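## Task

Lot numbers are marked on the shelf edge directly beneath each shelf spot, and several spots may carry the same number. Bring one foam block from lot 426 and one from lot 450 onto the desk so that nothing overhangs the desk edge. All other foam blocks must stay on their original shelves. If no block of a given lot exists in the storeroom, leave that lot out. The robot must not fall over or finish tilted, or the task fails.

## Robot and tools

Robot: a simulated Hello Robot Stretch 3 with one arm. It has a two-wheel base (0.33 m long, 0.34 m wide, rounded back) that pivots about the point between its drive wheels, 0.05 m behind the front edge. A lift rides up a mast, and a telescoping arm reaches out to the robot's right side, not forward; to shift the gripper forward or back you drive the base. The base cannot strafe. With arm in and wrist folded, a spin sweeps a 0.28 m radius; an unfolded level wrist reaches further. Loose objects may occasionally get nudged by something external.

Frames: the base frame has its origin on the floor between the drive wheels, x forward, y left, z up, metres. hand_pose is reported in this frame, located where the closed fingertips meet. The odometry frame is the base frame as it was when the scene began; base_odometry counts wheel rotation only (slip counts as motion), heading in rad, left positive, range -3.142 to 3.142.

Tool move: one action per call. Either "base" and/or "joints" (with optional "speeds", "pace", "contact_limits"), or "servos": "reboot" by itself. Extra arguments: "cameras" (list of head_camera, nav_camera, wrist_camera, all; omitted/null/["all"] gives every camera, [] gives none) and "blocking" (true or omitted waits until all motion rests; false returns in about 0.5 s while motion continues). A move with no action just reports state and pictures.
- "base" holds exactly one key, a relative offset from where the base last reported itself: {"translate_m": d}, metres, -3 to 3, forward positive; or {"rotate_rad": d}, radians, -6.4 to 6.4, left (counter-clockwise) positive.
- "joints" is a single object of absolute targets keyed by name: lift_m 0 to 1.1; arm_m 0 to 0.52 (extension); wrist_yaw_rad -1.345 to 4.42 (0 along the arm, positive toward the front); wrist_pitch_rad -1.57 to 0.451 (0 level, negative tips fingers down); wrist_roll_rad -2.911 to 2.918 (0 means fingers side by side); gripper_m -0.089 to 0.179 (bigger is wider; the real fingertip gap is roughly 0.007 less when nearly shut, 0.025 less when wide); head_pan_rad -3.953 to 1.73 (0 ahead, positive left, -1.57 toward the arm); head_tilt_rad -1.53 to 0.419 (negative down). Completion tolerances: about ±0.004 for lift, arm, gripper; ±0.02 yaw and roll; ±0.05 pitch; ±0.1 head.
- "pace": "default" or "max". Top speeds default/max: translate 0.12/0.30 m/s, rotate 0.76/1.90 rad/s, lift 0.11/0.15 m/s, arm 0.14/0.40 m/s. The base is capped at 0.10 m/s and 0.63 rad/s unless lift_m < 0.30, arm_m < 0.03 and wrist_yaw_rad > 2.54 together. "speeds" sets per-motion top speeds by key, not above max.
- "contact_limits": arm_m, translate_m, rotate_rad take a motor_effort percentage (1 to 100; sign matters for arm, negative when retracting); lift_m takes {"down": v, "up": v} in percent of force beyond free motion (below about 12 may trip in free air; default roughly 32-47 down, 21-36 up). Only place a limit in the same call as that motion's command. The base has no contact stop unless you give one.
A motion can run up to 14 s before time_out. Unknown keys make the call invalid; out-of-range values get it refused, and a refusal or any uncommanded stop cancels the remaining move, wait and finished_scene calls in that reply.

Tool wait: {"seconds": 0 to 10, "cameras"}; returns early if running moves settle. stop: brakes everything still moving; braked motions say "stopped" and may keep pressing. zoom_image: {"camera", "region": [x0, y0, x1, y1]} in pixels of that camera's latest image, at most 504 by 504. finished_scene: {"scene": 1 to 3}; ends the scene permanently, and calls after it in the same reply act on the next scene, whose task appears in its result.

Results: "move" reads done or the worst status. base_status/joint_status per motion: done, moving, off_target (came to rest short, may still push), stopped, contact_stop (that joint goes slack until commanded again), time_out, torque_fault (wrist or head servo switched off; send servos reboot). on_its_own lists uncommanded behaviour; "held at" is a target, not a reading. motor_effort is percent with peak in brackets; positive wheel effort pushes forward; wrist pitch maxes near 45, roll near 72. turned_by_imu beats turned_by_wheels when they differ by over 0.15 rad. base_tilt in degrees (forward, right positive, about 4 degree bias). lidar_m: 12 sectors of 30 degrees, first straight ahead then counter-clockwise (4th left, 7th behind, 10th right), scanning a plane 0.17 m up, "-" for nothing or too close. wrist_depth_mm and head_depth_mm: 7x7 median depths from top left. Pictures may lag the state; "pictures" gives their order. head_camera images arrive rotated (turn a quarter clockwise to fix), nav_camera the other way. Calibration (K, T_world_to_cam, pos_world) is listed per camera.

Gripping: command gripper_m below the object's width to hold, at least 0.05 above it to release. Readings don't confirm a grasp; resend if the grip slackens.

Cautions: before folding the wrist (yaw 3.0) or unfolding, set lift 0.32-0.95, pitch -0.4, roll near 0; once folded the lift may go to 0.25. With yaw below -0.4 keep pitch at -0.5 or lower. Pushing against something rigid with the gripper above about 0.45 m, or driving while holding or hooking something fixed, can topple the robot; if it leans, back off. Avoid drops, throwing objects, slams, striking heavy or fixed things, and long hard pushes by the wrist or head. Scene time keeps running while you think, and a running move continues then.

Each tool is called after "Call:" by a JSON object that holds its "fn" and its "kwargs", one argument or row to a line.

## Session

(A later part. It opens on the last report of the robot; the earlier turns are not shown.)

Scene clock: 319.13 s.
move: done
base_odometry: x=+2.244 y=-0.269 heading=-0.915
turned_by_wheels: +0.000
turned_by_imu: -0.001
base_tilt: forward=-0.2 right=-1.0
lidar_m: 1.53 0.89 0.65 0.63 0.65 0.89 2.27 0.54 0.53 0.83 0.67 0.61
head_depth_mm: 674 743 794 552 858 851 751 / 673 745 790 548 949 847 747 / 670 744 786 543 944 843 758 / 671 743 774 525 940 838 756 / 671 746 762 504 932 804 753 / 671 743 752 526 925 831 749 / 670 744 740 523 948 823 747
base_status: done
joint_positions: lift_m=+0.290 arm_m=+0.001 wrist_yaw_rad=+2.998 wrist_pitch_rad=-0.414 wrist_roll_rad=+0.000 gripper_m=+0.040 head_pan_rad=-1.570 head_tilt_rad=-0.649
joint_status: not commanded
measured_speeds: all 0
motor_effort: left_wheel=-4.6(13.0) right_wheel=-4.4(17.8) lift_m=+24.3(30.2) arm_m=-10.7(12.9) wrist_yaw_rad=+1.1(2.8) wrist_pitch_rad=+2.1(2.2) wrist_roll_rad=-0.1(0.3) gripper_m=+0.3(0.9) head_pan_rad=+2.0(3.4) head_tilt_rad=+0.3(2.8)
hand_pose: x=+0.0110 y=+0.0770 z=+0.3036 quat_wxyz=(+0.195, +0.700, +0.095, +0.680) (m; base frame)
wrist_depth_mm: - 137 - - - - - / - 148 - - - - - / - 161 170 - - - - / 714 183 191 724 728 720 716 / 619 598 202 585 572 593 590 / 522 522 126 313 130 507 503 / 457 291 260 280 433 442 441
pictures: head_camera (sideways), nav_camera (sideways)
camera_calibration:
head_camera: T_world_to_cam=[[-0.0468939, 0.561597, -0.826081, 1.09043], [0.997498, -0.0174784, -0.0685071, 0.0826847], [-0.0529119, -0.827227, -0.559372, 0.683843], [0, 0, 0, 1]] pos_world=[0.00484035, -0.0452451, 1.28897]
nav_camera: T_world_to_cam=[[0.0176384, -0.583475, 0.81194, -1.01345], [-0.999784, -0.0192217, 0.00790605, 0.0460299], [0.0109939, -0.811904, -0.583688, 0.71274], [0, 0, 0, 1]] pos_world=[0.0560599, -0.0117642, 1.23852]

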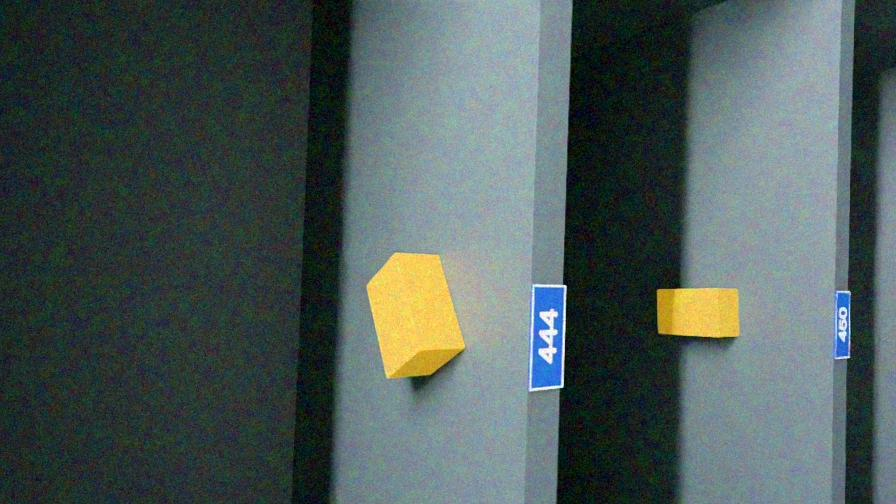

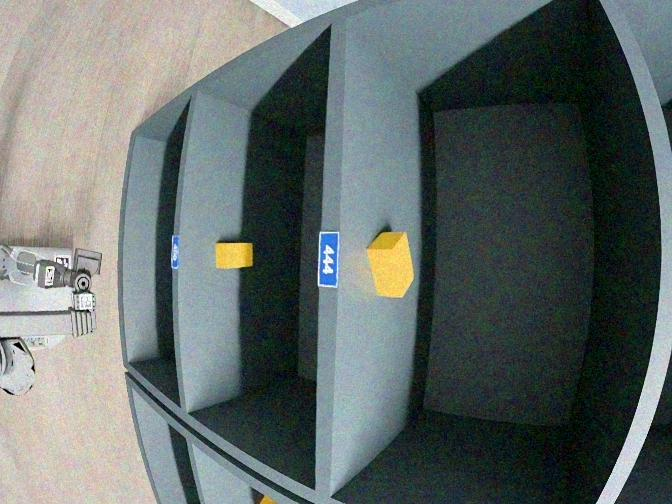

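Call:
{"fn": "move", "kwargs": {
  "base": {"translate_m": 0.045},
  "joints": {"lift_m": 0.68, "head_tilt_rad": -0.75},
  "pace": "max",
  "cameras": []
}}

Call:
{"fn": "move", "kwargs": {
  "joints": {"wrist_pitch_rad": -0.4, "wrist_yaw_rad": 0.0, "gripper_m": 0.165},
  "pace": "max",
  "cameras": ["wrist_camera","head_camera"]
}}

Scene clock: 337.20 s.
move: done
base_odometry: x=+2.271 y=-0.304 heading=-0.915
turned_by_wheels: +0.000
turned_by_imu: +0.000
base_tilt: forward=-0.3 right=-1.2
lidar_m: 1.48 0.89 0.65 0.63 0.65 0.89 1.49 0.56 0.58 0.83 0.61 0.57
head_depth_mm: 679 764 637 477 961 798 1003 / 680 764 630 489 951 791 1094 / 679 764 621 485 943 789 1083 / 678 753 525 481 941 784 1081 / 679 751 580 477 932 781 401 / 678 751 602 471 928 775 1070 / 679 753 594 468 918 789 1072
base_status: done
joint_positions: lift_m=+0.680 arm_m=+0.001 wrist_yaw_rad=+2.998 wrist_pitch_rad=-0.414 wrist_roll_rad=+0.000 gripper_m=+0.040 head_pan_rad=-1.570 head_tilt_rad=-0.750
joint_status: all done
measured_speeds: all 0
motor_effort: left_wheel=+5.3(11.7) right_wheel=-0.6(11.2) lift_m=+26.3(34.3) arm_m=-10.1(11.1) wrist_yaw_rad=+2.0(3.0) wrist_pitch_rad=+2.2(2.3) wrist_roll_rad=+0.3(0.3) gripper_m=-0.2(0.9) head_pan_rad=+1.1(2.5) head_tilt_rad=-5.5(7.3)
hand_pose: x=+0.0110 y=+0.0770 z=+0.6935 quat_wxyz=(+0.195, +0.700, +0.096, +0.680) (m; base frame)
wrist_depth_mm: - 137 - - - - - / - 147 - - - - - / - 161 170 - - - - / - 179 187 - - - - / - - 200 - 152 - - / - - 126 915 129 960 965 / 868 884 260 863 827 833 833
pictures: none
No camera images: "cameras" was empty.

Scene clock: 339.03 s.
move: done
base_odometry: x=+2.271 y=-0.304 heading=-0.915
turned_by_wheels: +0.000
turned_by_imu: +0.000
base_tilt: forward=-0.2 right=-1.2
lidar_m: 1.48 0.89 0.65 0.63 0.65 0.89 1.49 0.56 0.58 0.83 0.60 0.57
head_depth_mm: 678 765 635 477 959 797 1001 / 679 763 630 488 951 794 1088 / 678 765 620 484 945 774 521 / 680 756 523 480 941 782 433 / 679 751 580 477 934 766 1073 / 678 751 601 471 926 776 1071 / 681 750 593 468 921 790 1066
base_status: not commanded
joint_positions: lift_m=+0.680 arm_m=+0.001 wrist_yaw_rad=+0.003 wrist_pitch_rad=-0.414 wrist_roll_rad=+0.000 gripper_m=+0.165 head_pan_rad=-1.570 head_tilt_rad=-0.750
joint_status: all done
measured_speeds: all 0
motor_effort: left_wheel=+5.2(5.8) right_wheel=-1.2(2.2) lift_m=+23.4(26.3) arm_m=-9.6(10.4) wrist_yaw_rad=-2.3(8.1) wrist_pitch_rad=+2.1(4.7) wrist_roll_rad=+0.0(0.3) gripper_m=+0.9(82.9) head_pan_rad=+0.6(1.8) head_tilt_rad=-6.0(6.8)
hand_pose: x=-0.0208 y=-0.3704 z=+0.6935 quat_wxyz=(+0.693, +0.147, -0.691, -0.145) (m; base frame)
wrist_depth_mm: - - - - - - 524 / - - - - - - 560 / - - - - - - 581 / - - - - - - - / - 145 - - - - - / - 125 - 323 330 135 140 / 116 292 299 298 296 286 108
pictures: head_camera (sideways), wrist_camera
camera_calibration:
head_camera: T_world_to_cam=[[-0.0469795, 0.641649, -0.765559, 1.01159], [0.997494, -0.01046, -0.0699795, 0.0845983], [-0.0529099, -0.766927, -0.639549, 0.788175], [0, 0, 0, 1]] pos_world=[0.00484009, -0.0437277, 1.28443]
wrist_camera: T_world_to_cam=[[-0.998887, -0.0398709, -0.0251855, -0.0115166], [-0.00249868, 0.578047, -0.815999, 0.812477], [0.047093, -0.815029, -0.577504, 0.265752], [0, 0, 0, 1]] pos_world=[-0.0219887, -0.253514, 0.816163]

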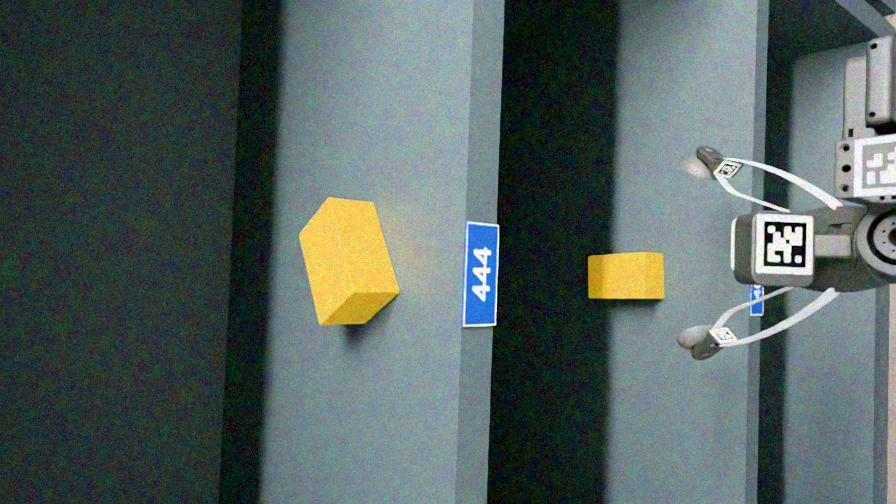

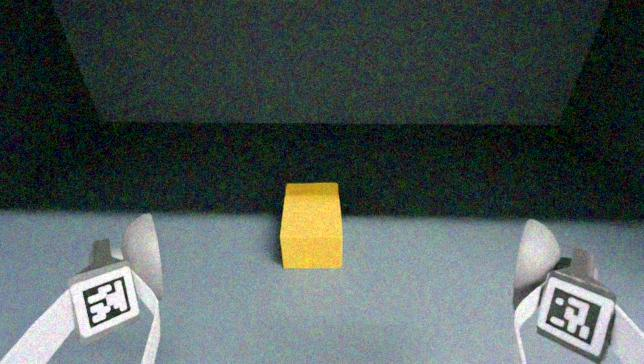

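Call:
{"fn": "move", "kwargs": {
  "base": {"translate_m": 0.029},
  "joints": {"arm_m": 0.174},
  "contact_limits": {"arm_m": 30},
  "cameras": ["wrist_camera"]
}}

Call:
{"fn": "move", "kwargs": {
  "joints": {"lift_m": 0.552},
  "contact_limits": {"lift_m": {"down": 18}},
  "cameras": ["wrist_camera"]
}}

Call:
{"fn": "move", "kwargs": {
  "joints": {"gripper_m": 0.01},
  "cameras": ["wrist_camera"]
}}

Scene clock: 359.83 s.
move: done
base_odometry: x=+2.289 y=-0.327 heading=-0.914
turned_by_wheels: +0.000
turned_by_imu: +0.000
base_tilt: forward=-0.3 right=-1.2
lidar_m: 1.45 0.89 0.65 0.63 0.65 0.89 1.49 0.58 0.62 0.83 0.56 0.55
head_depth_mm: 679 763 635 477 956 801 1049 / 678 763 628 489 953 413 352 / 680 762 596 485 873 470 1082 / 678 753 523 481 567 498 1081 / 677 751 608 476 908 779 1073 / 679 751 602 472 927 793 1069 / 680 753 595 468 920 792 1063
base_status: done
joint_positions: lift_m=+0.680 arm_m=+0.174 wrist_yaw_rad=+0.003 wrist_pitch_rad=-0.414 wrist_roll_rad=+0.000 gripper_m=+0.165 head_pan_rad=-1.570 head_tilt_rad=-0.750
joint_status: all done
measured_speeds: all 0
motor_effort: left_wheel=+8.4(11.8) right_wheel=+2.3(7.0) lift_m=+24.3(24.9) arm_m=+12.6(14.5) wrist_yaw_rad=-2.6(4.5) wrist_pitch_rad=+2.2(2.3) wrist_roll_rad=-0.1(0.3) gripper_m=+0.8(1.1) head_pan_rad=+0.2(0.9) head_tilt_rad=-6.0(6.7)
contact_limits: arm_m 30 (drawing in: default 31, maximum 55; extending or still: default 39, maximum 69)
hand_pose: x=-0.0209 y=-0.5438 z=+0.6935 quat_wxyz=(+0.692, +0.147, -0.691, -0.145) (m; base frame)
wrist_depth_mm: 393 389 384 382 378 371 368 / - - - - 395 395 391 / - - - - - - - / - - - - - - - / - 146 - - - - - / - 125 - 331 328 135 140 / 116 292 298 - 294 285 107
pictures: wrist_camera
camera_calibration:
wrist_camera: T_world_to_cam=[[-0.998897, -0.039593, -0.0252355, -0.0182708], [-0.0022975, 0.578056, -0.815994, 0.912714], [0.0468951, -0.815036, -0.577509, 0.124423], [0, 0, 0, 1]] pos_world=[-0.0219886, -0.426914, 0.816163]

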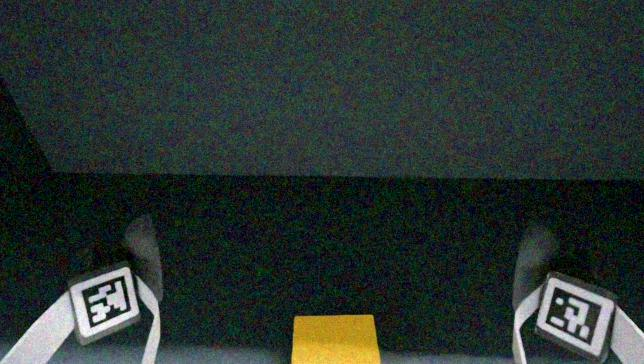

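Scene clock: 361.83 s.
move: done
base_odometry: x=+2.289 y=-0.327 heading=-0.914
turned_by_wheels: +0.000
turned_by_imu: +0.000
base_tilt: forward=-0.2 right=-1.1
lidar_m: 1.45 0.89 0.65 0.63 0.65 0.89 1.50 0.58 0.62 0.83 0.56 0.55
head_depth_mm: 679 766 637 477 957 799 1064 / 678 763 629 489 954 796 1052 / 678 765 596 484 945 553 544 / 680 756 524 480 937 570 1060 / 680 751 607 476 929 769 1077 / 680 749 600 471 927 792 1067 / 680 750 595 468 920 789 1064
base_status: not commanded
joint_positions: lift_m=+0.552 arm_m=+0.174 wrist_yaw_rad=+0.003 wrist_pitch_rad=-0.414 wrist_roll_rad=+0.000 gripper_m=+0.165 head_pan_rad=-1.570 head_tilt_rad=-0.750
joint_status: all done
measured_speeds: all 0
motor_effort: left_wheel=+7.9(8.6) right_wheel=+2.0(2.8) lift_m=+23.5(28.6) arm_m=+10.6(13.1) wrist_yaw_rad=-3.1(4.4) wrist_pitch_rad=+2.1(2.3) wrist_roll_rad=+0.0(0.3) gripper_m=+0.8(1.0) head_pan_rad=+0.2(0.9) head_tilt_rad=-4.9(6.1)
contact_limits: arm_m 30 (drawing in: default 31, maximum 55; extending or still: default 39, maximum 69); lift_m down 18 (down: maximum 72; up: maximum 65)
hand_pose: x=-0.0209 y=-0.5438 z=+0.5655 quat_wxyz=(+0.692, +0.147, -0.691, -0.145) (m; base frame)
wrist_depth_mm: 391 388 386 383 378 372 369 / - - - - 398 396 393 / 325 321 319 314 312 311 307 / 270 267 266 275 261 259 258 / 224 219 219 154 202 216 214 / 183 131 182 135 139 173 177 / 115 159 159 122 130 157 108
pictures: wrist_camera
camera_calibration:
wrist_camera: T_world_to_cam=[[-0.998897, -0.039593, -0.0252355, -0.021501], [-0.0022975, 0.578056, -0.815994, 0.808266], [0.0468951, -0.815036, -0.577509, 0.0505015], [0, 0, 0, 1]] pos_world=[-0.0219886, -0.426914, 0.688163]

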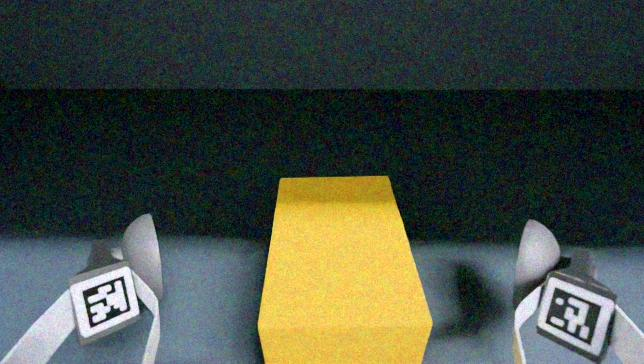

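Scene clock: 363.90 s.
move: done
base_odometry: x=+2.289 y=-0.327 heading=-0.914
turned_by_wheels: +0.000
turned_by_imu: +0.000
base_tilt: forward=-0.3 right=-1.1
lidar_m: 1.46 0.89 0.65 0.63 0.65 0.89 1.49 0.58 0.62 0.83 0.57 0.55
head_depth_mm: 679 765 636 478 958 797 1064 / 676 763 630 490 954 792 1050 / 678 762 597 484 945 553 546 / 679 757 523 480 938 569 1061 / 680 749 609 476 931 780 1077 / 679 752 600 473 925 792 1072 / 680 751 594 468 920 790 1065
base_status: not commanded
joint_positions: lift_m=+0.552 arm_m=+0.174 wrist_yaw_rad=+0.002 wrist_pitch_rad=-0.406 wrist_roll_rad=+0.000 gripper_m=+0.011 head_pan_rad=-1.570 head_tilt_rad=-0.750
joint_status: all done
measured_speeds: all 0
motor_effort: left_wheel=+8.0(8.7) right_wheel=+2.0(2.8) lift_m=+23.2(24.2) arm_m=+8.7(11.1) wrist_yaw_rad=-3.2(3.8) wrist_pitch_rad=+0.5(2.3) wrist_roll_rad=+0.0(0.3) gripper_m=-18.7(89.7) head_pan_rad=-0.6(0.9) head_tilt_rad=-5.2(5.7)
contact_limits: arm_m 30 (drawing in: default 31, maximum 55; extending or still: default 39, maximum 69); lift_m down 18 (down: maximum 72; up: maximum 65)
hand_pose: x=-0.0210 y=-0.5449 z=+0.5675 quat_wxyz=(+0.693, +0.143, -0.692, -0.142) (m; base frame)
wrist_depth_mm: 391 388 385 379 377 371 367 / - - - - 394 395 391 / - 315 327 323 320 317 303 / 276 273 272 294 267 265 263 / 226 224 216 157 157 219 217 / 192 191 128 138 127 186 185 / 170 162 161 123 125 155 162
pictures: wrist_camera
camera_calibration:
wrist_camera: T_world_to_cam=[[-0.998921, -0.0392303, -0.024853, -0.0216842], [-0.00199316, 0.570885, -0.821027, 0.809485], [0.0463974, -0.820092, -0.570348, 0.0439836], [0, 0, 0, 1]] pos_world=[-0.0220881, -0.426903, 0.689156]

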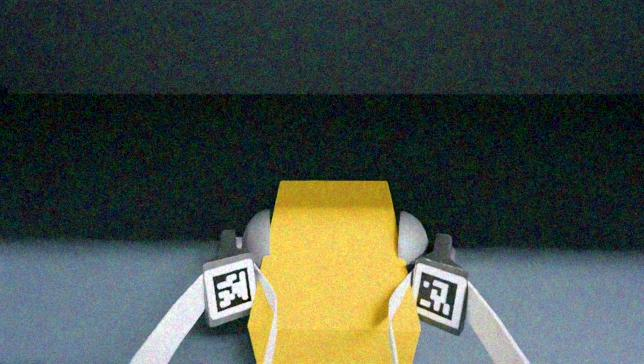

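Call:
{"fn": "move", "kwargs": {
  "joints": {"lift_m": 0.68},
  "cameras": ["head_camera"]
}}

Call:
{"fn": "move", "kwargs": {
  "joints": {"arm_m": 0.0},
  "cameras": []
}}

Call:
{"fn": "move", "kwargs": {
  "joints": {"wrist_yaw_rad": 2.0},
  "speeds": {"wrist_yaw_rad": 1.2},
  "cameras": ["wrist_camera"]
}}

Scene clock: 393.67 s.
move: done
base_odometry: x=+2.289 y=-0.327 heading=-0.914
turned_by_wheels: +0.000
turned_by_imu: +0.000
base_tilt: forward=-0.3 right=-1.2
lidar_m: 1.45 0.89 0.65 0.63 0.65 0.89 1.49 0.58 0.62 0.83 0.57 0.55
head_depth_mm: 678 762 635 476 964 799 1052 / 677 762 629 488 953 413 353 / 679 764 596 484 944 470 1081 / 679 757 523 480 567 496 1079 / 681 751 609 476 930 779 1076 / 677 751 599 472 923 790 1073 / 680 751 595 468 922 791 1071
base_status: not commanded
joint_positions: lift_m=+0.680 arm_m=+0.174 wrist_yaw_rad=+0.002 wrist_pitch_rad=-0.414 wrist_roll_rad=+0.000 gripper_m=+0.011 head_pan_rad=-1.570 head_tilt_rad=-0.750
joint_status: all done
measured_speeds: all 0
motor_effort: left_wheel=+8.5(8.5) right_wheel=+2.1(3.2) lift_m=+29.6(32.2) arm_m=+3.7(6.3) wrist_yaw_rad=-2.8(3.4) wrist_pitch_rad=+2.1(2.2) wrist_roll_rad=+0.1(0.3) gripper_m=-18.3(18.8) head_pan_rad=-1.1(1.5) head_tilt_rad=-4.9(4.9)
contact_limits: arm_m 30 (drawing in: default 31, maximum 55; extending or still: default 39, maximum 69)
hand_pose: x=-0.0211 y=-0.5438 z=+0.6935 quat_wxyz=(+0.692, +0.146, -0.691, -0.145) (m; base frame)
wrist_depth_mm: 390 387 386 379 379 375 366 / - - - - 395 397 391 / - - - - - - - / - - - - - - - / - - 153 156 150 - - / - - 128 138 127 319 324 / 300 97 283 126 126 293 294
pictures: head_camera (sideways)
camera_calibration:
head_camera: T_world_to_cam=[[-0.0469681, 0.641865, -0.765378, 1.01137], [0.997494, -0.0104484, -0.0699743, 0.0845921], [-0.052911, -0.766747, -0.639765, 0.788462], [0, 0, 0, 1]] pos_world=[0.00484012, -0.0437265, 1.28443]

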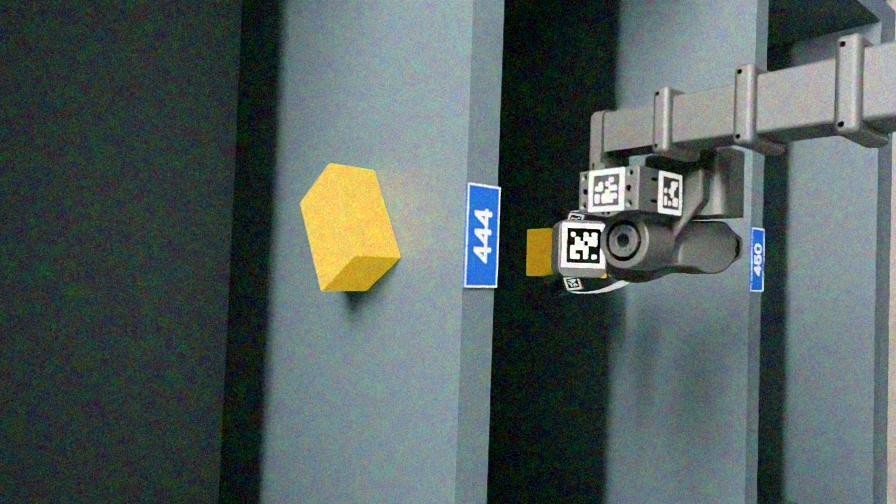

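Scene clock: 396.20 s.
move: done
base_odometry: x=+2.289 y=-0.327 heading=-0.914
turned_by_wheels: +0.000
turned_by_imu: +0.000
base_tilt: forward=-0.3 right=-1.2
lidar_m: 1.45 0.89 0.65 0.62 0.65 0.89 1.49 0.58 0.62 0.83 0.56 0.55
head_depth_mm: 678 764 636 477 958 799 1054 / 678 763 630 488 952 794 1090 / 678 765 596 485 943 788 1085 / 679 755 523 480 939 607 432 / 678 751 607 477 935 781 1073 / 680 752 602 472 927 790 1073 / 678 751 594 468 919 788 1064
base_status: not commanded
joint_positions: lift_m=+0.680 arm_m=+0.001 wrist_yaw_rad=+0.002 wrist_pitch_rad=-0.414 wrist_roll_rad=+0.000 gripper_m=+0.011 head_pan_rad=-1.570 head_tilt_rad=-0.750
joint_status: all done
measured_speeds: all 0
motor_effort: left_wheel=+8.8(8.8) right_wheel=+1.7(2.8) lift_m=+24.4(29.8) arm_m=-12.4(13.9) wrist_yaw_rad=-3.0(4.3) wrist_pitch_rad=+2.1(2.3) wrist_roll_rad=-0.1(0.3) gripper_m=-18.3(18.7) head_pan_rad=-1.2(1.9) head_tilt_rad=-3.3(4.3)
hand_pose: x=-0.0211 y=-0.3704 z=+0.6935 quat_wxyz=(+0.692, +0.146, -0.691, -0.145) (m; base frame)
wrist_depth_mm: - - - - - - 512 / - - - - - - 561 / - - - - - - 583 / 496 - - - - - - / - - 153 156 151 - - / - - 128 138 127 319 327 / 302 97 282 126 125 296 295
pictures: none
No camera images: "cameras" was empty.

Scene clock: 398.60 s.
move: done
base_odometry: x=+2.289 y=-0.327 heading=-0.914
turned_by_wheels: +0.000
turned_by_imu: +0.000
base_tilt: forward=-0.3 right=-1.2
lidar_m: 1.45 0.89 0.65 0.63 0.65 0.89 1.49 0.58 0.62 0.83 0.56 0.55
head_depth_mm: 678 762 636 478 958 797 1055 / 678 763 629 489 951 793 1091 / 679 764 597 484 944 790 413 / 678 757 524 480 937 785 393 / 679 749 608 477 932 781 1071 / 679 750 602 473 928 793 1072 / 679 752 594 469 920 789 1067
base_status: not commanded
joint_positions: lift_m=+0.680 arm_m=+0.001 wrist_yaw_rad=+1.997 wrist_pitch_rad=-0.414 wrist_roll_rad=+0.000 gripper_m=+0.011 head_pan_rad=-1.570 head_tilt_rad=-0.750
joint_status: all done
measured_speeds: all 0
motor_effort: left_wheel=+7.9(8.4) right_wheel=+2.0(3.0) lift_m=+27.1(27.1) arm_m=-12.5(12.8) wrist_yaw_rad=+2.0(5.6) wrist_pitch_rad=+2.1(2.3) wrist_roll_rad=-0.1(0.3) gripper_m=-18.4(18.8) head_pan_rad=-1.7(2.2) head_tilt_rad=-2.4(4.1)
hand_pose: x=+0.1834 y=-0.0527 z=+0.6935 quat_wxyz=(+0.497, +0.660, -0.252, +0.503) (m; base frame)
wrist_depth_mm: - - - - - - - / - - - - - - - / - - - - - - - / - - - - - - - / - - 155 156 157 - - / - 869 128 138 127 981 956 / 794 97 128 126 126 827 847
pictures: wrist_camera
camera_calibration:
wrist_camera: T_world_to_cam=[[0.446651, -0.894353, -0.0252076, -0.104958], [-0.525905, -0.239642, -0.816086, 0.682336], [0.723828, 0.377762, -0.577381, 0.453711], [0, 0, 0, 1]] pos_world=[0.077314, -0.101748, 0.816163]

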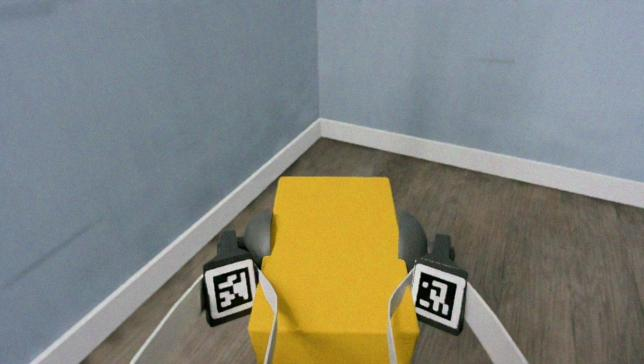

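Call:
{"fn": "move", "kwargs": {
  "base": {"translate_m": 0.88},
  "joints": {"lift_m": 0.86},
  "cameras": []
}}

Call:
{"fn": "move", "kwargs": {
  "base": {"rotate_rad": -1.597},
  "cameras": []
}}

Call:
{"fn": "move", "kwargs": {
  "base": {"translate_m": 1.25},
  "cameras": ["nav_camera", "head_camera"]
}}

Scene clock: 416.77 s.
move: done
base_odometry: x=+2.826 y=-1.025 heading=-0.914
turned_by_wheels: +0.000
turned_by_imu: +0.001
base_tilt: forward=-0.1 right=-1.3
lidar_m: 0.58 0.60 0.65 0.63 0.65 0.89 2.28 0.58 0.62 2.26 0.82 0.60
head_depth_mm: 2549 2880 2721 2052 1150 1131 - / 2611 2979 2659 2015 1613 - - / 2591 2907 2647 1999 1601 292 - / 2580 2932 2642 1964 1587 303 - / 2612 2963 2599 1969 1585 1294 1166 / 2499 2590 2387 1951 1570 1321 1161 / 1665 1707 1743 1770 1560 1315 1154
base_status: done
joint_positions: lift_m=+0.860 arm_m=+0.001 wrist_yaw_rad=+1.997 wrist_pitch_rad=-0.415 wrist_roll_rad=+0.000 gripper_m=+0.011 head_pan_rad=-1.570 head_tilt_rad=-0.750
joint_status: all done
measured_speeds: all 0
motor_effort: left_wheel=+4.4(13.0) right_wheel=+5.4(10.5) lift_m=+29.2(31.3) arm_m=-10.1(12.1) wrist_yaw_rad=+1.6(3.5) wrist_pitch_rad=+2.2(2.5) wrist_roll_rad=+0.0(0.3) gripper_m=-17.9(18.7) head_pan_rad=-3.2(3.9) head_tilt_rad=-0.8(3.1)
hand_pose: x=+0.1833 y=-0.0527 z=+0.8733 quat_wxyz=(+0.498, +0.660, -0.252, +0.503) (m; base frame)
wrist_depth_mm: - - - - - - - / - - - - - - - / - - - - - - - / - - - - - - - / - - 156 156 151 - - / - - 128 138 128 - - / - 97 125 126 124 - -
pictures: none
No camera images: "cameras" was empty.

Scene clock: 420.40 s.
move: done
base_odometry: x=+2.826 y=-1.025 heading=-2.511
turned_by_wheels: -1.597
turned_by_imu: -1.572
base_tilt: forward=-0.3 right=-1.3
lidar_m: 2.35 0.84 0.60 0.58 0.60 0.65 0.63 0.65 0.88 2.27 0.58 0.61
head_depth_mm: 1741 1692 1675 1631 1544 1430 - / 2526 2431 2340 1994 1609 - - / 3409 3689 2652 1989 1605 291 - / 3436 3725 2607 1979 1584 303 - / 3389 3573 2593 1971 1585 1287 1167 / 1955 2066 2276 1835 1566 1317 1161 / 1143 1247 1364 1561 1472 1272 1156
base_status: done
joint_positions: lift_m=+0.860 arm_m=+0.001 wrist_yaw_rad=+1.997 wrist_pitch_rad=-0.415 wrist_roll_rad=+0.000 gripper_m=+0.011 head_pan_rad=-1.570 head_tilt_rad=-0.750
joint_status: not commanded
measured_speeds: all 0
motor_effort: left_wheel=+8.9(13.0) right_wheel=-10.5(13.3) lift_m=+28.7(29.5) arm_m=-12.5(12.9) wrist_yaw_rad=+1.9(3.1) wrist_pitch_rad=+2.3(2.4) wrist_roll_rad=+0.1(0.4) gripper_m=-18.3(18.8) head_pan_rad=-2.9(3.8) head_tilt_rad=+0.3(1.3)
hand_pose: x=+0.1833 y=-0.0527 z=+0.8733 quat_wxyz=(+0.498, +0.660, -0.252, +0.503) (m; base frame)
wrist_depth_mm: - - - - - - - / - - - - - - - / - - - - - - - / - - - - - - - / - - 155 156 157 - - / - - 128 138 127 - - / - 97 126 126 126 - -
pictures: none
No camera images: "cameras" was empty.

Scene clock: 434.03 s.
move: done
base_odometry: x=+1.816 y=-1.761 heading=-2.511
turned_by_wheels: +0.000
turned_by_imu: +0.001
base_tilt: forward=-0.3 right=-1.2
lidar_m: 1.88 0.85 0.62 0.59 0.61 0.83 1.86 0.61 0.59 1.52 1.93 1.63
head_depth_mm: 1134 1109 1088 1070 1045 1040 - / 1645 1601 1556 1522 1492 - - / 3030 2857 2411 1999 1601 292 - / 3369 3647 2605 1980 1594 303 - / 3409 3490 2571 1961 1586 1294 1172 / 3359 3506 2559 1941 1580 1324 1157 / 3370 3486 2524 1925 1562 1314 1156
base_status: done
joint_positions: lift_m=+0.860 arm_m=+0.001 wrist_yaw_rad=+1.997 wrist_pitch_rad=-0.415 wrist_roll_rad=+0.000 gripper_m=+0.011 head_pan_rad=-1.570 head_tilt_rad=-0.750
joint_status: not commanded
measured_speeds: all 0
motor_effort: left_wheel=+5.4(12.2) right_wheel=+5.0(10.5) lift_m=+27.8(29.4) arm_m=-11.0(12.8) wrist_yaw_rad=+2.6(3.9) wrist_pitch_rad=+2.3(2.4) wrist_roll_rad=+0.1(0.3) gripper_m=-17.9(18.8) head_pan_rad=-2.6(3.3) head_tilt_rad=+3.0(3.4)
hand_pose: x=+0.1833 y=-0.0527 z=+0.8733 quat_wxyz=(+0.498, +0.660, -0.252, +0.503) (m; base frame)
wrist_depth_mm: - - - - - - - / - - - - - - - / - - - - - - - / - - - - - - - / - - 156 156 157 - - / 681 - 128 138 127 - - / 703 97 125 126 125 - -
pictures: head_camera (sideways), nav_camera (sideways)
camera_calibration:
head_camera: T_world_to_cam=[[-0.0467766, 0.641875, -0.765381, 1.01137], [0.997487, -0.0108032, -0.0700219, 0.084638], [-0.0532139, -0.766733, -0.639757, 0.788453], [0, 0, 0, 1]] pos_world=[0.00483984, -0.0437267, 1.28443]
nav_camera: T_world_to_cam=[[0.0175223, -0.66217, 0.749149, -0.931505], [-0.999789, -0.0196182, 0.00604424, 0.0483638], [0.0106947, -0.749097, -0.662374, 0.815136], [0, 0, 0, 1]] pos_world=[0.0559581, -0.00524952, 1.23747]

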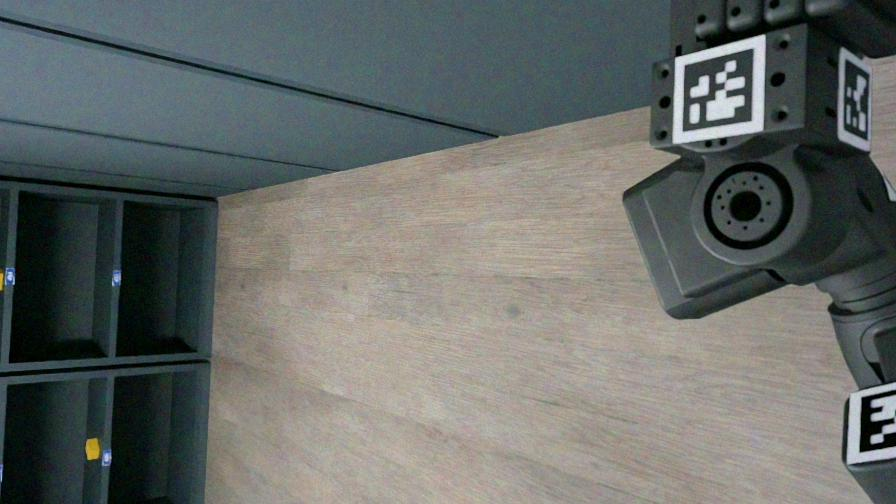

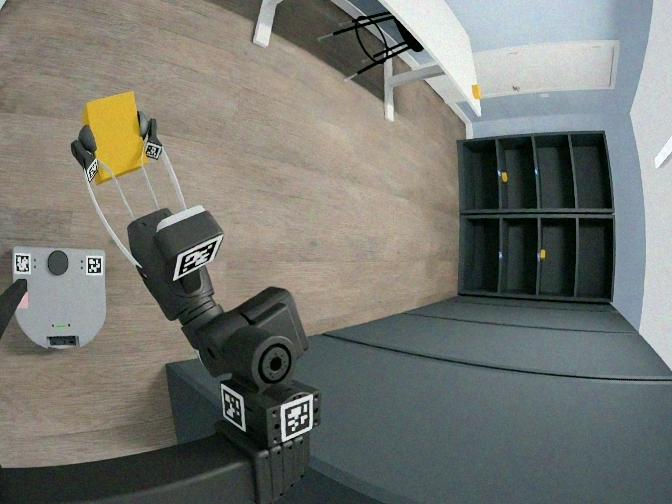

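Call:
{"fn": "move", "kwargs": {
  "base": {"translate_m": 0.62},
  "joints": {"head_pan_rad": -0.8, "head_tilt_rad": -0.5},
  "cameras": ["nav_camera", "head_camera"]
}}

Scene clock: 450.33 s.
move: done
base_odometry: x=+1.316 y=-2.127 heading=-2.511
turned_by_wheels: +0.000
turned_by_imu: +0.000
base_tilt: forward=-0.2 right=-1.1
lidar_m: 1.27 0.86 0.63 0.60 0.62 0.84 2.28 1.10 1.43 3.64 1.48 1.12
head_depth_mm: 2186 2494 2662 1563 2103 1626 1324 / 1932 2154 2221 1365 1957 1617 1316 / 1703 1860 1979 1344 1085 1609 1314 / 1526 1666 1791 1329 1841 1590 1301 / 1380 1487 1623 1318 1836 1501 1302 / 1264 1355 1459 1482 1725 1579 1289 / 1160 1237 1326 1423 1553 1563 1285
base_status: done
joint_positions: lift_m=+0.860 arm_m=+0.001 wrist_yaw_rad=+1.997 wrist_pitch_rad=-0.415 wrist_roll_rad=+0.000 gripper_m=+0.011 head_pan_rad=-0.800 head_tilt_rad=-0.500
joint_status: all done
measured_speeds: all 0
motor_effort: left_wheel=+4.1(10.1) right_wheel=+5.2(11.0) lift_m=+27.4(28.2) arm_m=-9.7(11.5) wrist_yaw_rad=+1.6(4.3) wrist_pitch_rad=+2.3(2.5) wrist_roll_rad=-0.3(0.3) gripper_m=-18.3(18.8) head_pan_rad=-2.8(5.0) head_tilt_rad=-4.5(6.8)
hand_pose: x=+0.1833 y=-0.0527 z=+0.8733 quat_wxyz=(+0.498, +0.660, -0.252, +0.503) (m; base frame)
wrist_depth_mm: - - - - - - - / - - - - - - - / - - - - - - - / - - - - - - - / - - 156 156 157 - - / - - 128 138 127 - - / - 97 125 126 126 - -
pictures: head_camera (sideways), nav_camera (sideways)
camera_calibration:
head_camera: T_world_to_cam=[[-0.334411, 0.277945, -0.900509, 1.18933], [0.735431, 0.674482, -0.0649268, 0.0796323], [0.589331, -0.683974, -0.429963, 0.511547], [0, 0, 0, 1]] pos_world=[0.0376885, -0.0343923, 1.29612]
nav_camera: T_world_to_cam=[[0.329964, -0.315343, 0.889765, -1.11683], [-0.705515, -0.708618, 0.0104935, 0.04081], [0.627194, -0.631205, -0.456298, 0.543215], [0, 0, 0, 1]] pos_world=[0.0566041, 0.0196144, 1.24116]

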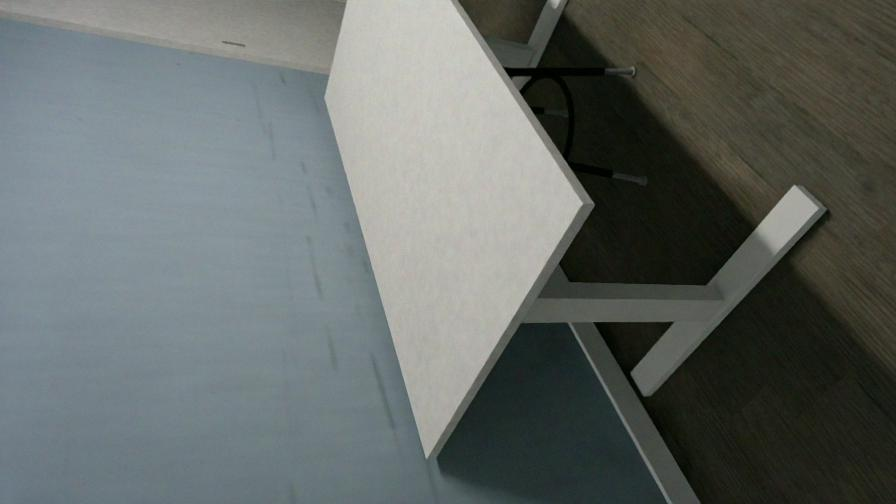

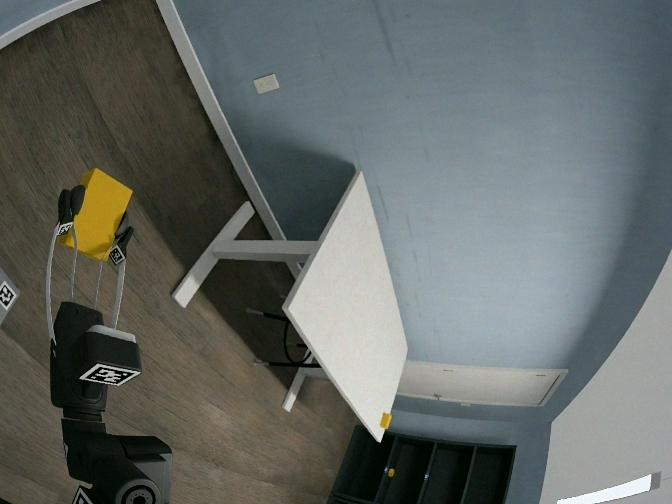

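Call:
{"fn": "move", "kwargs": {
  "base": {"translate_m": 0.7},
  "joints": {"head_pan_rad": -1.57, "head_tilt_rad": -0.6},
  "cameras": []
}}

Call:
{"fn": "move", "kwargs": {
  "joints": {"wrist_yaw_rad": 0.0},
  "speeds": {"wrist_yaw_rad": 1.2},
  "cameras": ["head_camera"]
}}

Scene clock: 470.33 s.
move: done
base_odometry: x=+0.750 y=-2.540 heading=-2.511
turned_by_wheels: +0.000
turned_by_imu: +0.000
base_tilt: forward=-0.4 right=-1.2
lidar_m: 0.57 0.59 0.63 0.61 0.63 0.85 1.77 1.77 2.41 0.77 0.79 0.60
head_depth_mm: 3416 3702 3666 2498 1880 1499 - / 3170 3628 3667 2490 1750 1499 - / 3396 3692 3094 1112 895 1491 - / 3441 3675 1661 1100 887 1458 - / 3426 3737 1642 1090 883 1422 1221 / 2514 2595 1610 1083 907 1370 1223 / 1700 1745 1539 1071 903 1456 1214
base_status: done
joint_positions: lift_m=+0.860 arm_m=+0.001 wrist_yaw_rad=+1.997 wrist_pitch_rad=-0.415 wrist_roll_rad=+0.000 gripper_m=+0.011 head_pan_rad=-1.570 head_tilt_rad=-0.600
joint_status: all done
measured_speeds: all 0
motor_effort: left_wheel=+5.7(10.3) right_wheel=+4.3(10.5) lift_m=+25.7(27.5) arm_m=-9.6(10.7) wrist_yaw_rad=+1.4(3.4) wrist_pitch_rad=+2.3(2.4) wrist_roll_rad=+0.0(0.4) gripper_m=-18.1(18.9) head_pan_rad=+3.2(5.9) head_tilt_rad=+3.4(8.8)
hand_pose: x=+0.1833 y=-0.0527 z=+0.8733 quat_wxyz=(+0.498, +0.660, -0.252, +0.503) (m; base frame)
wrist_depth_mm: - 701 - - - - - / - 767 - - - - - / - 835 - - - - - / - 915 - - - - - / - - 155 156 151 - - / - - 128 138 127 - - / - 97 126 126 124 - -
pictures: none
No camera images: "cameras" was empty.

Scene clock: 472.73 s.
move: done
base_odometry: x=+0.750 y=-2.540 heading=-2.511
turned_by_wheels: +0.000
turned_by_imu: +0.000
base_tilt: forward=-0.4 right=-1.1
lidar_m: 0.57 0.59 0.63 0.61 0.63 0.85 1.77 1.77 2.41 0.77 0.79 0.60
head_depth_mm: 3420 3731 3751 2524 1893 1495 - / 3188 3602 3673 2514 1740 1477 - / 3449 3666 3107 1117 894 1367 1235 / 3435 3659 1654 1104 886 307 302 / 3426 3719 1639 1087 879 1355 1218 / 2537 2579 1624 1078 905 1375 1215 / 1702 1729 1536 1074 900 1447 1208
base_status: not commanded
joint_positions: lift_m=+0.860 arm_m=+0.001 wrist_yaw_rad=+0.003 wrist_pitch_rad=-0.415 wrist_roll_rad=+0.000 gripper_m=+0.011 head_pan_rad=-1.570 head_tilt_rad=-0.600
joint_status: all done
measured_speeds: all 0
motor_effort: left_wheel=+5.6(6.3) right_wheel=+4.2(5.3) lift_m=+26.0(26.8) arm_m=-9.4(10.0) wrist_yaw_rad=-2.8(5.9) wrist_pitch_rad=+2.3(2.4) wrist_roll_rad=-0.1(0.3) gripper_m=-18.3(18.6) head_pan_rad=+3.0(4.2) head_tilt_rad=+3.8(4.4)
hand_pose: x=-0.0208 y=-0.3703 z=+0.8733 quat_wxyz=(+0.692, +0.147, -0.691, -0.145) (m; base frame)
wrist_depth_mm: - - - - - - - / - - - - - - - / - - - - - - - / - - - - - - - / - - 157 156 157 - - / - - 128 138 127 - - / - 97 124 126 126 - -
pictures: head_camera (sideways)
camera_calibration:
head_camera: T_world_to_cam=[[-0.0467501, 0.519968, -0.852906, 1.12543], [0.997499, -0.0210139, -0.0674867, 0.0813543], [-0.0530138, -0.853927, -0.517685, 0.629597], [0, 0, 0, 1]] pos_world=[0.0048405, -0.0458489, 1.29131]

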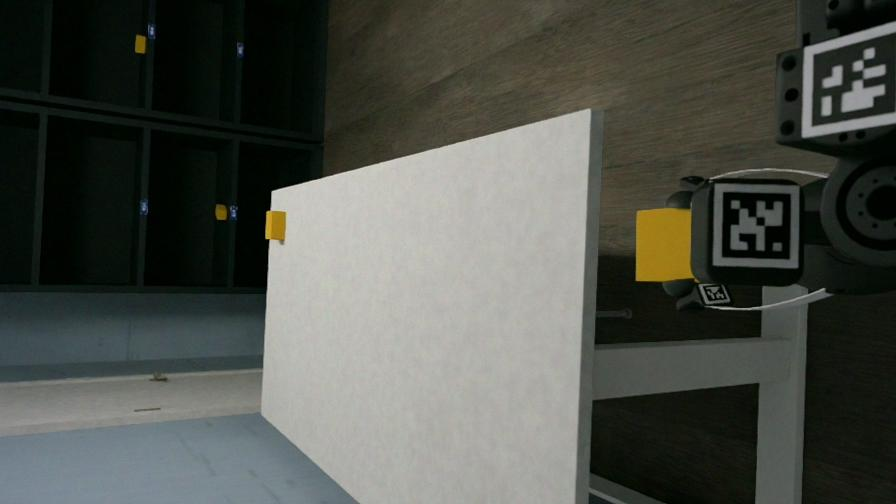

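Call:
{"fn": "zoom_image", "kwargs": {
  "camera": "head_camera",
  "region": [220, 170, 340, 290]
}}

Call:
{"fn": "move", "kwargs": {
  "joints": {"arm_m": 0.45},
  "cameras": ["head_camera", "nav_camera"]
}}

Scaled by 4.200 from the camera's 896x504 image, which has a finer 1280x720 frame.

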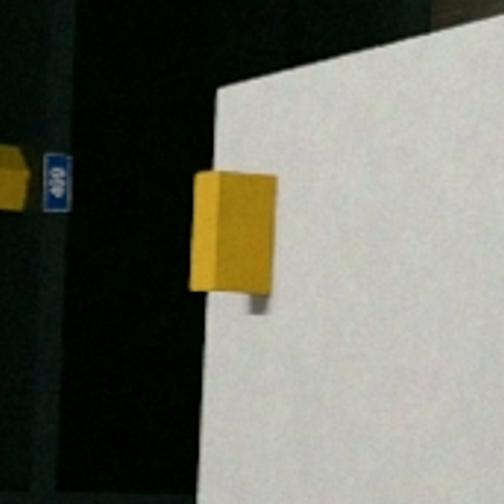

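Scene clock: 483.47 s.
move: done
base_odometry: x=+0.750 y=-2.540 heading=-2.511
turned_by_wheels: +0.000
turned_by_imu: +0.000
base_tilt: forward=-0.2 right=-1.1
lidar_m: 0.57 0.59 0.63 0.61 0.63 0.85 1.76 1.77 2.41 0.77 0.79 0.59
head_depth_mm: 3389 3686 3731 2548 329 - - / 3195 3556 3634 449 354 1443 1246 / 3386 3701 1687 963 895 1472 1235 / 3441 3731 1659 846 884 1471 1221 / 3398 3777 1632 1091 879 1424 1226 / 2493 2574 1617 1072 909 1374 1213 / 1704 1731 1536 1069 900 1436 1200
base_status: not commanded
joint_positions: lift_m=+0.860 arm_m=+0.450 wrist_yaw_rad=+0.003 wrist_pitch_rad=-0.415 wrist_roll_rad=+0.000 gripper_m=+0.011 head_pan_rad=-1.570 head_tilt_rad=-0.600
joint_status: all done
measured_speeds: all 0
motor_effort: left_wheel=+5.3(6.1) right_wheel=+4.4(5.5) lift_m=+25.7(26.4) arm_m=+12.7(14.5) wrist_yaw_rad=-3.3(4.4) wrist_pitch_rad=+2.3(2.4) wrist_roll_rad=+0.0(0.3) gripper_m=-17.7(18.8) head_pan_rad=+3.1(4.1) head_tilt_rad=+2.6(4.4)
hand_pose: x=-0.0209 y=-0.8197 z=+0.8733 quat_wxyz=(+0.692, +0.147, -0.691, -0.145) (m; base frame)
wrist_depth_mm: - - - - - - - / - - - - - - - / - - - - - - - / - - - - - - - / - - 153 157 151 - - / - - 128 138 127 328 - / - - 121 126 124 - -
pictures: head_camera (sideways), nav_camera (sideways)
camera_calibration:
head_camera: T_world_to_cam=[[-0.0467501, 0.519968, -0.852906, 1.12543], [0.997499, -0.0210139, -0.0674867, 0.0813543], [-0.0530138, -0.853927, -0.517685, 0.629597], [0, 0, 0, 1]] pos_world=[0.0048405, -0.0458489, 1.29131]
nav_camera: T_world_to_cam=[[0.0175178, -0.542579, 0.839822, -1.04979], [-0.999788, -0.018574, 0.00885454, 0.044798], [0.0107945, -0.8398, -0.542789, 0.659577], [0, 0, 0, 1]] pos_world=[0.0560587, -0.0148501, 1.23925]

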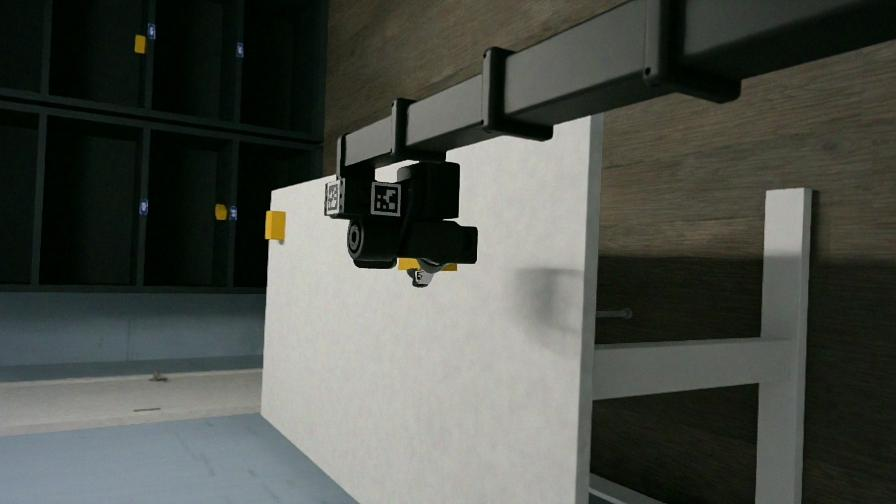

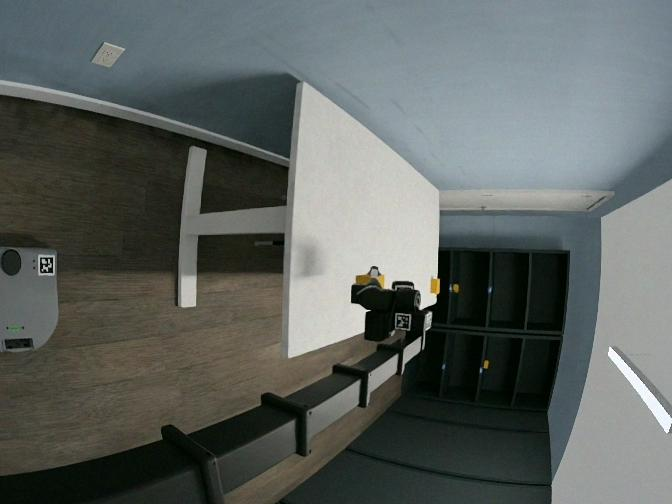

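Call:
{"fn": "move", "kwargs": {
  "joints": {"lift_m": 0.757},
  "cameras": ["head_camera"]
}}

Call:
{"fn": "move", "kwargs": {
  "joints": {"lift_m": 0.744},
  "speeds": {"lift_m": 0.02},
  "contact_limits": {"lift_m": {"down": 15}},
  "cameras": []
}}

Call:
{"fn": "move", "kwargs": {
  "joints": {"lift_m": 0.737},
  "speeds": {"lift_m": 0.02},
  "contact_limits": {"lift_m": {"down": 15}},
  "cameras": ["wrist_camera"]
}}

Scene clock: 494.40 s.
move: done
base_odometry: x=+0.750 y=-2.540 heading=-2.511
turned_by_wheels: +0.000
turned_by_imu: +0.000
base_tilt: forward=-0.2 right=-1.2
lidar_m: 0.57 0.59 0.63 0.61 0.63 0.85 1.77 1.77 2.41 0.77 0.79 0.59
head_depth_mm: 3403 3683 3696 2529 1880 1507 314 / 3191 3574 3650 2498 504 380 317 / 3378 3630 3093 631 818 1481 1233 / 3468 3686 1668 883 827 1468 1228 / 3428 3774 1629 1084 881 1425 1221 / 2524 2568 1605 1077 909 1374 1215 / 1703 1729 1541 1073 900 1437 1210
base_status: not commanded
joint_positions: lift_m=+0.757 arm_m=+0.450 wrist_yaw_rad=+0.003 wrist_pitch_rad=-0.415 wrist_roll_rad=+0.000 gripper_m=+0.011 head_pan_rad=-1.570 head_tilt_rad=-0.600
joint_status: all done
measured_speeds: all 0
motor_effort: left_wheel=+5.3(6.1) right_wheel=+4.4(5.7) lift_m=+24.2(27.8) arm_m=+12.4(13.0) wrist_yaw_rad=-2.6(4.7) wrist_pitch_rad=+2.3(2.4) wrist_roll_rad=+0.2(0.3) gripper_m=-18.4(18.6) head_pan_rad=+3.5(3.8) head_tilt_rad=+3.2(3.7)
hand_pose: x=-0.0209 y=-0.8197 z=+0.7703 quat_wxyz=(+0.692, +0.147, -0.691, -0.145) (m; base frame)
wrist_depth_mm: - - - - - - - / - - - - - - - / - - - - - - - / - - - - - - - / - - 153 156 151 - - / - - 128 138 127 - - / - - 122 126 124 - -
pictures: head_camera (sideways)
camera_calibration:
head_camera: T_world_to_cam=[[-0.0467501, 0.519968, -0.852906, 1.12543], [0.997499, -0.0210139, -0.0674867, 0.0813543], [-0.0530138, -0.853927, -0.517685, 0.629597], [0, 0, 0, 1]] pos_world=[0.0048405, -0.0458489, 1.29131]

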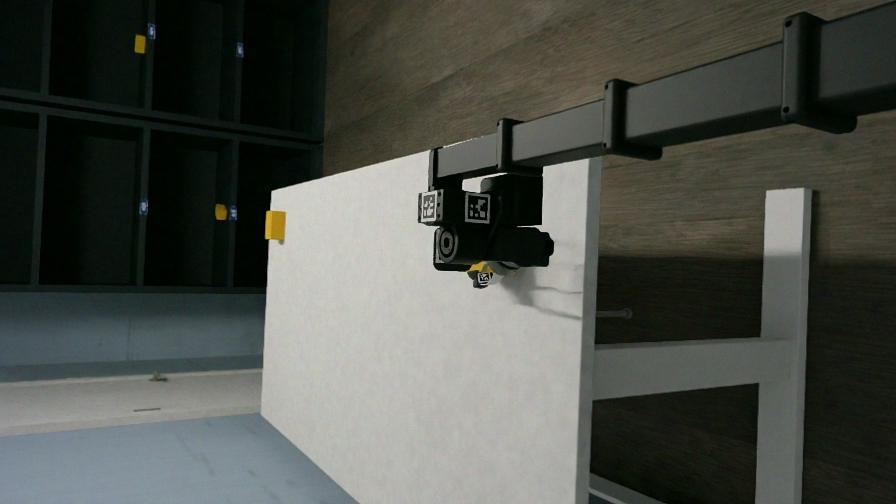

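Scene clock: 495.43 s.
move: done
base_odometry: x=+0.750 y=-2.540 heading=-2.511
turned_by_wheels: +0.000
turned_by_imu: +0.000
base_tilt: forward=-0.4 right=-1.2
lidar_m: 0.57 0.59 0.63 0.61 0.63 0.85 1.77 1.77 2.40 0.77 0.79 0.60
head_depth_mm: 3407 3685 3749 2508 1889 1500 322 / 3175 3586 3668 2499 899 395 328 / 3472 3632 3082 656 817 1467 1234 / 3355 3646 1654 896 824 1468 1234 / 3444 3725 1647 1088 883 1425 1219 / 2508 2597 1612 1082 907 1367 1210 / 1702 1728 1545 1070 899 1435 1216
base_status: not commanded
joint_positions: lift_m=+0.744 arm_m=+0.450 wrist_yaw_rad=+0.003 wrist_pitch_rad=-0.415 wrist_roll_rad=+0.000 gripper_m=+0.011 head_pan_rad=-1.570 head_tilt_rad=-0.600
joint_status: all done
measured_speeds: all 0
motor_effort: left_wheel=+5.4(5.9) right_wheel=+4.3(5.5) lift_m=+24.0(25.7) arm_m=+11.7(12.6) wrist_yaw_rad=-2.5(4.1) wrist_pitch_rad=+2.3(2.5) wrist_roll_rad=+0.0(0.3) gripper_m=-18.0(18.8) head_pan_rad=+2.3(3.7) head_tilt_rad=+3.3(3.5)
contact_limits: lift_m down 15 (down: maximum 72; up: maximum 65)
hand_pose: x=-0.0209 y=-0.8197 z=+0.7573 quat_wxyz=(+0.692, +0.147, -0.691, -0.145) (m; base frame)
wrist_depth_mm: - - - - - - - / - - - - - - - / - - - - - - - / - - - - - - - / - - 153 156 151 - - / - - 128 138 127 - - / - - 122 126 124 - -
pictures: none
No camera images: "cameras" was empty.

Scene clock: 496.17 s.
move: done
base_odometry: x=+0.750 y=-2.540 heading=-2.511
turned_by_wheels: +0.000
turned_by_imu: +0.000
base_tilt: forward=-0.3 right=-1.1
lidar_m: 0.57 0.59 0.63 0.61 0.63 0.85 1.77 1.77 2.41 0.77 0.79 0.60
head_depth_mm: 3452 3706 3770 2517 1879 1501 346 / 3219 3579 3625 2518 1686 397 334 / 3424 3692 3062 658 814 1475 1231 / 3360 3669 1649 925 821 1460 1228 / 3433 3774 1635 1089 880 1432 1218 / 2514 2579 1619 1077 908 1371 1216 / 1707 1740 1551 1073 904 1447 1215
base_status: not commanded
joint_positions: lift_m=+0.737 arm_m=+0.450 wrist_yaw_rad=+0.003 wrist_pitch_rad=-0.398 wrist_roll_rad=+0.000 gripper_m=+0.011 head_pan_rad=-1.570 head_tilt_rad=-0.600
joint_status: all done
measured_speeds: all 0
motor_effort: left_wheel=+5.6(6.1) right_wheel=+4.3(5.2) lift_m=+18.5(25.0) arm_m=+12.1(12.5) wrist_yaw_rad=-2.9(3.7) wrist_pitch_rad=-0.7(2.3) wrist_roll_rad=+0.0(0.3) gripper_m=-18.1(18.8) head_pan_rad=+2.7(3.5) head_tilt_rad=+3.3(3.6)
contact_limits: lift_m down 15 (down: maximum 72; up: maximum 65)
hand_pose: x=-0.0209 y=-0.8218 z=+0.7541 quat_wxyz=(+0.694, +0.141, -0.693, -0.139) (m; base frame)
wrist_depth_mm: - - - - - - - / - - - - - - - / - - - - - - - / - - - - - - - / - - 153 157 152 - - / - - 128 137 127 - - / - - - 125 122 - -
pictures: wrist_camera
camera_calibration:
wrist_camera: T_world_to_cam=[[-0.998902, -0.0398534, -0.0246178, -0.0284416], [-0.00219487, 0.564774, -0.825243, 1.11903], [0.0467922, -0.824283, -0.564241, -0.0847536], [0, 0, 0, 1]] pos_world=[-0.0219885, -0.702994, 0.87495]

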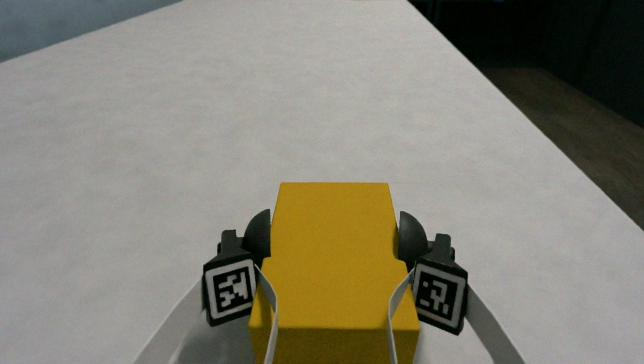

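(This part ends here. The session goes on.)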